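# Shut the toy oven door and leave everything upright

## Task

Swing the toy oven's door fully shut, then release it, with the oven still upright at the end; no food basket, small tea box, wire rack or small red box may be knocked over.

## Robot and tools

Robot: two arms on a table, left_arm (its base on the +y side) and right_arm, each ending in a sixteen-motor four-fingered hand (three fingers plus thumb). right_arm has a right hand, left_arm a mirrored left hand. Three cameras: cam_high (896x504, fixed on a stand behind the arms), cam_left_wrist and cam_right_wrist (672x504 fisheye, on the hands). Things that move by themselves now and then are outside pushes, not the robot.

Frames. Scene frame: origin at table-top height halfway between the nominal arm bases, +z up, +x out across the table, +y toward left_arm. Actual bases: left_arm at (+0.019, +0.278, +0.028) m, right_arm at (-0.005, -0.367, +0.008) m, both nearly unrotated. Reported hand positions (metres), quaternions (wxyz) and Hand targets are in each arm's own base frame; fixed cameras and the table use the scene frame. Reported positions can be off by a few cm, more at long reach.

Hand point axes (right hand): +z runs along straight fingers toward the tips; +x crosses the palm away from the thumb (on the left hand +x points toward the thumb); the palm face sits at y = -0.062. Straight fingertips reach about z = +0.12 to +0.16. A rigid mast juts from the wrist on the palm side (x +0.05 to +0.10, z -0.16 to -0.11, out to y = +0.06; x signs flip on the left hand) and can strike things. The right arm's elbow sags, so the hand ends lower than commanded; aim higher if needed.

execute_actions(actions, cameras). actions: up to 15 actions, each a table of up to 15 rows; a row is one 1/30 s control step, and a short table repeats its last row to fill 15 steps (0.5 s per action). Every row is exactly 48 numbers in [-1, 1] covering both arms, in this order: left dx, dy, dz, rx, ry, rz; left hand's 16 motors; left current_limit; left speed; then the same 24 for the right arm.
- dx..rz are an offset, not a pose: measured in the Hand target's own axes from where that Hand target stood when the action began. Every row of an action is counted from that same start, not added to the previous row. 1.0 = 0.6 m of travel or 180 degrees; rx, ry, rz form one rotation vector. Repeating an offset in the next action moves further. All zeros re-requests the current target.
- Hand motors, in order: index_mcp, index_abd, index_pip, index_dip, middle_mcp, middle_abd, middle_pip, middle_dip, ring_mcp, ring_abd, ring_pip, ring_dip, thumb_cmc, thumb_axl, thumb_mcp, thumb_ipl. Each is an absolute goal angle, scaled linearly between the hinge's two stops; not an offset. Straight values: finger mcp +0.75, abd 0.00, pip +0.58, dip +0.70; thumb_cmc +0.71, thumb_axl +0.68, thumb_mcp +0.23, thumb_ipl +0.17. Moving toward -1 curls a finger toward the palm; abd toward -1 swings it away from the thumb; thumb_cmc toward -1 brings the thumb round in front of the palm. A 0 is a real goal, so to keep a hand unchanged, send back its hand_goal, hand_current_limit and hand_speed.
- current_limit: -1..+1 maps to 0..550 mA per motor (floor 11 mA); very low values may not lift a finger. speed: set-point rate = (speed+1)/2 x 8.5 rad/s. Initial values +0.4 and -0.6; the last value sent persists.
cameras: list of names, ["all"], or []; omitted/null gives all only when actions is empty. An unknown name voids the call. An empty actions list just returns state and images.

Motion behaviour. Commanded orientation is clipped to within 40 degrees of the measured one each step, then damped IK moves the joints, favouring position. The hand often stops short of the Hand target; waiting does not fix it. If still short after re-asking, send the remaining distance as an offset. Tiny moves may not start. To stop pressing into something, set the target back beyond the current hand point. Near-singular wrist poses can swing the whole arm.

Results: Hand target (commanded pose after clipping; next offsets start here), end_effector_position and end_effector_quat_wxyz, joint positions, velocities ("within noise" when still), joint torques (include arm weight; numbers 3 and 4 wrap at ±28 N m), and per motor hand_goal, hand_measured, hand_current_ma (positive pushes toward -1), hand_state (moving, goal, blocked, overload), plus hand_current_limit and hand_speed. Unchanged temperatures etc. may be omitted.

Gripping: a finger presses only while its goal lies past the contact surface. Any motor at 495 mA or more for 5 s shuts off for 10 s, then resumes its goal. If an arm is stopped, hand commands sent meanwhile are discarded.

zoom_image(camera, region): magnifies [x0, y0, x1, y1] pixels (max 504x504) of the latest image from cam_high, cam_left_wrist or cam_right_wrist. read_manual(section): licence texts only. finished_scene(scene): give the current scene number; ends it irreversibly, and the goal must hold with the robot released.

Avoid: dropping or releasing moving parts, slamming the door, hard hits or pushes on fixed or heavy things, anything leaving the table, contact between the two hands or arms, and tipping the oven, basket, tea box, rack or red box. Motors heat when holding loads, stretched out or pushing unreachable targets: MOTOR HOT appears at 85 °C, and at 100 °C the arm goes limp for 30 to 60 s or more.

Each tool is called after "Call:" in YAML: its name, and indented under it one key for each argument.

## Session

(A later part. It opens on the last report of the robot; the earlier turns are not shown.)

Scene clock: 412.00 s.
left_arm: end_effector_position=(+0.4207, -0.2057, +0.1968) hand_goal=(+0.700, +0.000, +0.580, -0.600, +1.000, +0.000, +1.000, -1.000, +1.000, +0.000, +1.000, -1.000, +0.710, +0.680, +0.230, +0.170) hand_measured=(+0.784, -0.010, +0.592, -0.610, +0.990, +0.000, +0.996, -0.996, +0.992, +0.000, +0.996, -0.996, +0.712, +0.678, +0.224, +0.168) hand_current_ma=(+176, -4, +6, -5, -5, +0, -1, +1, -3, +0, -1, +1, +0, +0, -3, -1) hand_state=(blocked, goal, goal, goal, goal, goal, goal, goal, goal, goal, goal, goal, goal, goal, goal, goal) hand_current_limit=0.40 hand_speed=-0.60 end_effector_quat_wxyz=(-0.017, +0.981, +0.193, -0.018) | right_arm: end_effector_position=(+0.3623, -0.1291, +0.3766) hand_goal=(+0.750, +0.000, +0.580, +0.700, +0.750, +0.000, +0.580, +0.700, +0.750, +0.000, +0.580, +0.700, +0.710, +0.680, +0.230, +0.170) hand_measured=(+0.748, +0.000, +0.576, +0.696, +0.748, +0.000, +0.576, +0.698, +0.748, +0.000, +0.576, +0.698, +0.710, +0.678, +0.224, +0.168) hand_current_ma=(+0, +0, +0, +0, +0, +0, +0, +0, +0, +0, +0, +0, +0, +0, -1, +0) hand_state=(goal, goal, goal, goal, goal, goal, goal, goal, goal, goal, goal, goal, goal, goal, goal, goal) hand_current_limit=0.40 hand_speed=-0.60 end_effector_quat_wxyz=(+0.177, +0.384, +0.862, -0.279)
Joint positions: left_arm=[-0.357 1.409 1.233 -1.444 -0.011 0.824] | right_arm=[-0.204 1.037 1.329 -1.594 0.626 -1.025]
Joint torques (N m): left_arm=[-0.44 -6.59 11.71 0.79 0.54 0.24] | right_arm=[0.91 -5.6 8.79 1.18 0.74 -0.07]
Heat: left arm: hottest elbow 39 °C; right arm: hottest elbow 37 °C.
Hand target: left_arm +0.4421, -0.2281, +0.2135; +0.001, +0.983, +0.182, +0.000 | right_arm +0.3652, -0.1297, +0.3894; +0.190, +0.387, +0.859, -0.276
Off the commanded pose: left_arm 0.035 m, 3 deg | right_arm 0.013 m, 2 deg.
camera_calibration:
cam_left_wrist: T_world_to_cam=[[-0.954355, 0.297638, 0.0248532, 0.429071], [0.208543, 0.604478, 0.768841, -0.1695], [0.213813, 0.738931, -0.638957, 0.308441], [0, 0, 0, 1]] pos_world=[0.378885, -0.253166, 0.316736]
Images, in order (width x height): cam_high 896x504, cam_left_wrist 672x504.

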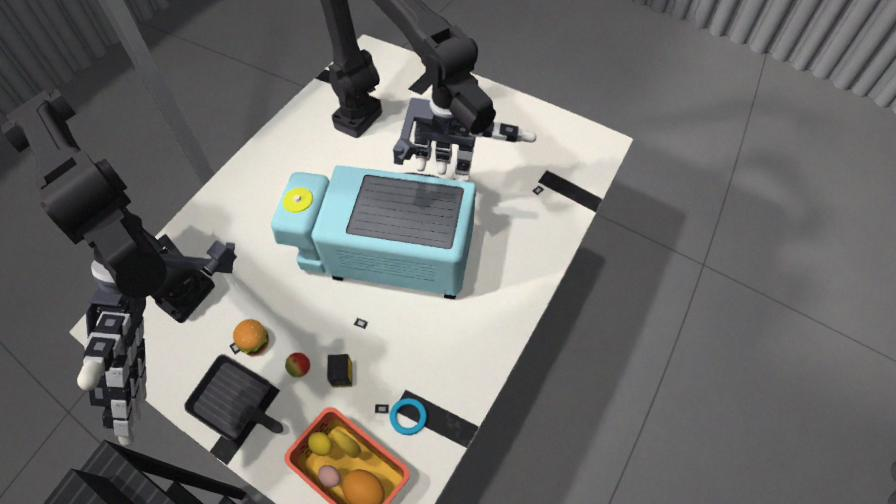

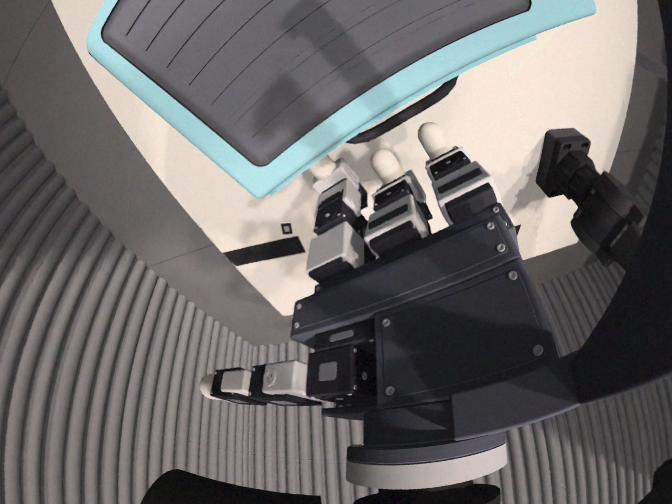

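Call:
execute_actions:
  actions:
    - [[0,-0.035,0.005,0,0,0,0.75,0,0.58,-0.6,1,0,1,-1,1,0,1,-1,0.71,0.68,0.23,0.17,0.4,-0.6,0,0,0,0,0,0,0.75,0,0.58,0.7,0.75,0,0.58,0.7,0.75,0,0.58,0.7,0.71,0.68,0.23,0.17,0.4,-0.6]]
    - [[0,-0.06,0,0,0,0,0.75,0,0.58,-0.6,1,0,1,-1,1,0,1,-1,0.71,0.68,0.23,0.17,0.4,-0.6,0,0,0,0,0,0,0.75,0,0.58,0.7,0.75,0,0.58,0.7,0.75,0,0.58,0.7,0.71,0.68,0.23,0.17,0.4,-0.6]]
  cameras: ["cam_left_wrist","cam_high"]

Call:
zoom_image:
  camera: "cam_left_wrist"
  region: [210, 20, 370, 240]

Call:
zoom_image:
  camera: "cam_high"
  region: [320, 120, 520, 320]

Scene clock: 420.03 s.
left_arm: end_effector_position=(+0.4241, -0.1765, +0.2089) hand_goal=(+0.750, +0.000, +0.580, -0.600, +1.000, +0.000, +1.000, -1.000, +1.000, +0.000, +1.000, -1.000, +0.710, +0.680, +0.230, +0.170) hand_measured=(+0.752, -0.004, +0.582, -0.602, +0.990, +0.000, +0.996, -0.996, +0.992, +0.000, +0.996, -0.996, +0.710, +0.678, +0.224, +0.168) hand_current_ma=(+0, -1, +1, +0, -5, +0, -1, +1, -3, +0, -1, +1, +0, +0, -3, -1) hand_state=(goal, goal, goal, goal, goal, goal, goal, goal, goal, goal, goal, goal, goal, goal, goal, goal) hand_current_limit=0.40 hand_speed=-0.60 end_effector_quat_wxyz=(-0.003, +0.983, +0.185, -0.004) | right_arm: end_effector_position=(+0.3623, -0.1291, +0.3766) hand_goal=(+0.750, +0.000, +0.580, +0.700, +0.750, +0.000, +0.580, +0.700, +0.750, +0.000, +0.580, +0.700, +0.710, +0.680, +0.230, +0.170) hand_measured=(+0.748, +0.000, +0.576, +0.696, +0.748, +0.000, +0.576, +0.698, +0.748, +0.000, +0.576, +0.698, +0.710, +0.678, +0.224, +0.168) hand_current_ma=(+0, +0, +0, +0, +0, +0, +0, +0, +0, +0, +0, +0, +0, +0, -1, +0) hand_state=(goal, goal, goal, goal, goal, goal, goal, goal, goal, goal, goal, goal, goal, goal, goal, goal) hand_current_limit=0.40 hand_speed=-0.60 end_effector_quat_wxyz=(+0.177, +0.384, +0.862, -0.279)
Joint positions: left_arm=[-0.277 1.367 1.214 -1.428 -0.003 0.922] | right_arm=[-0.204 1.037 1.329 -1.594 0.626 -1.025]
Joint torques (N m): left_arm=[1.85 -9.29 6.42 0.59 0.17 0.34] | right_arm=[0.91 -5.66 8.8 1.21 0.75 -0.07]
Heat: left arm: hottest elbow 40 °C; right arm: hottest elbow 37 °C.
Hand target: left_arm +0.4216, -0.1750, +0.2103; +0.001, +0.983, +0.182, +0.000 | right_arm +0.3652, -0.1297, +0.3894; +0.190, +0.387, +0.859, -0.276
Off the commanded pose: left_arm 0.003 m, 1 deg | right_arm 0.013 m, 2 deg.
camera_calibration:
cam_left_wrist: T_world_to_cam=[[-0.949356, 0.313888, -0.0140346, 0.432083], [0.193161, 0.618279, 0.761853, -0.186703], [0.247814, 0.720559, -0.647598, 0.278031], [0, 0, 0, 1]] pos_world=[0.377365, -0.220529, 0.328357]
Images, in order (width x height): cam_high 896x504, cam_left_wrist 672x504.

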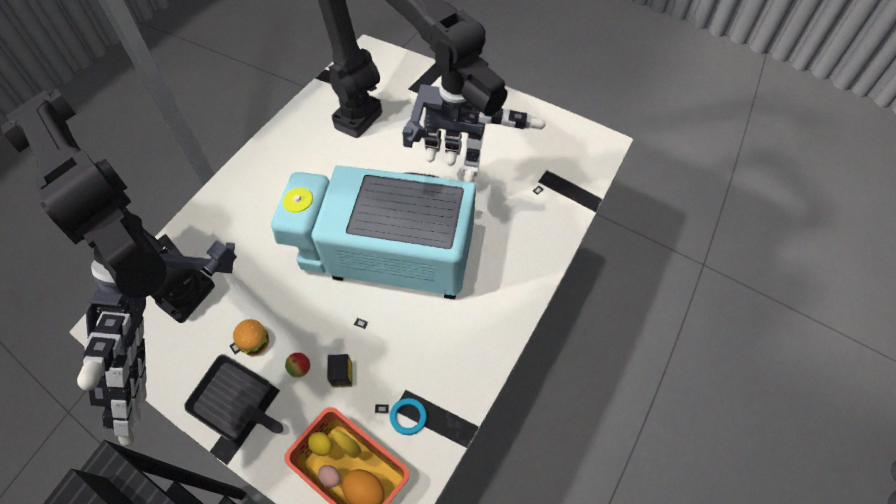

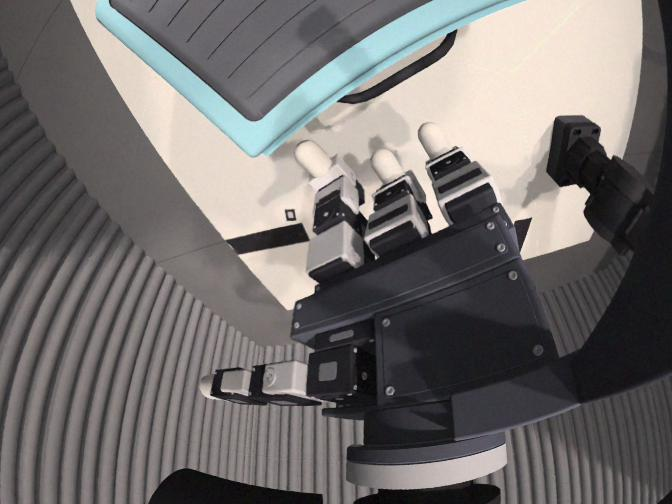

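Scaled by 2.291 from the camera's 672x504 image, which has a finer 960x720 frame.

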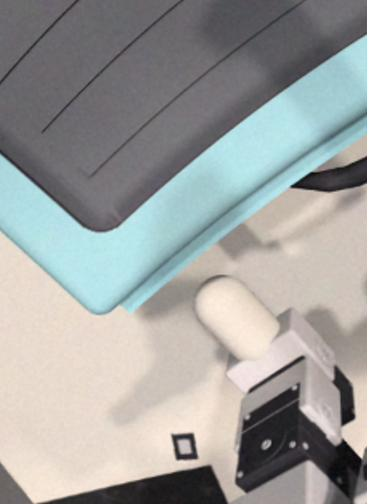

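Scaled by 2.520 from the camera's 896x504 image, which has a finer 1280x720 frame.

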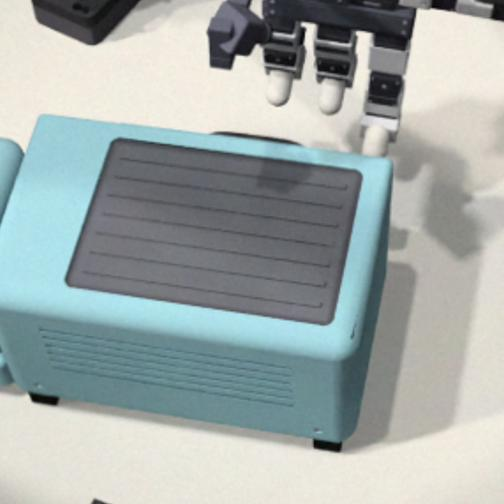

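Call:
finished_scene:
  scene: 1

The scene is finished: the task was done.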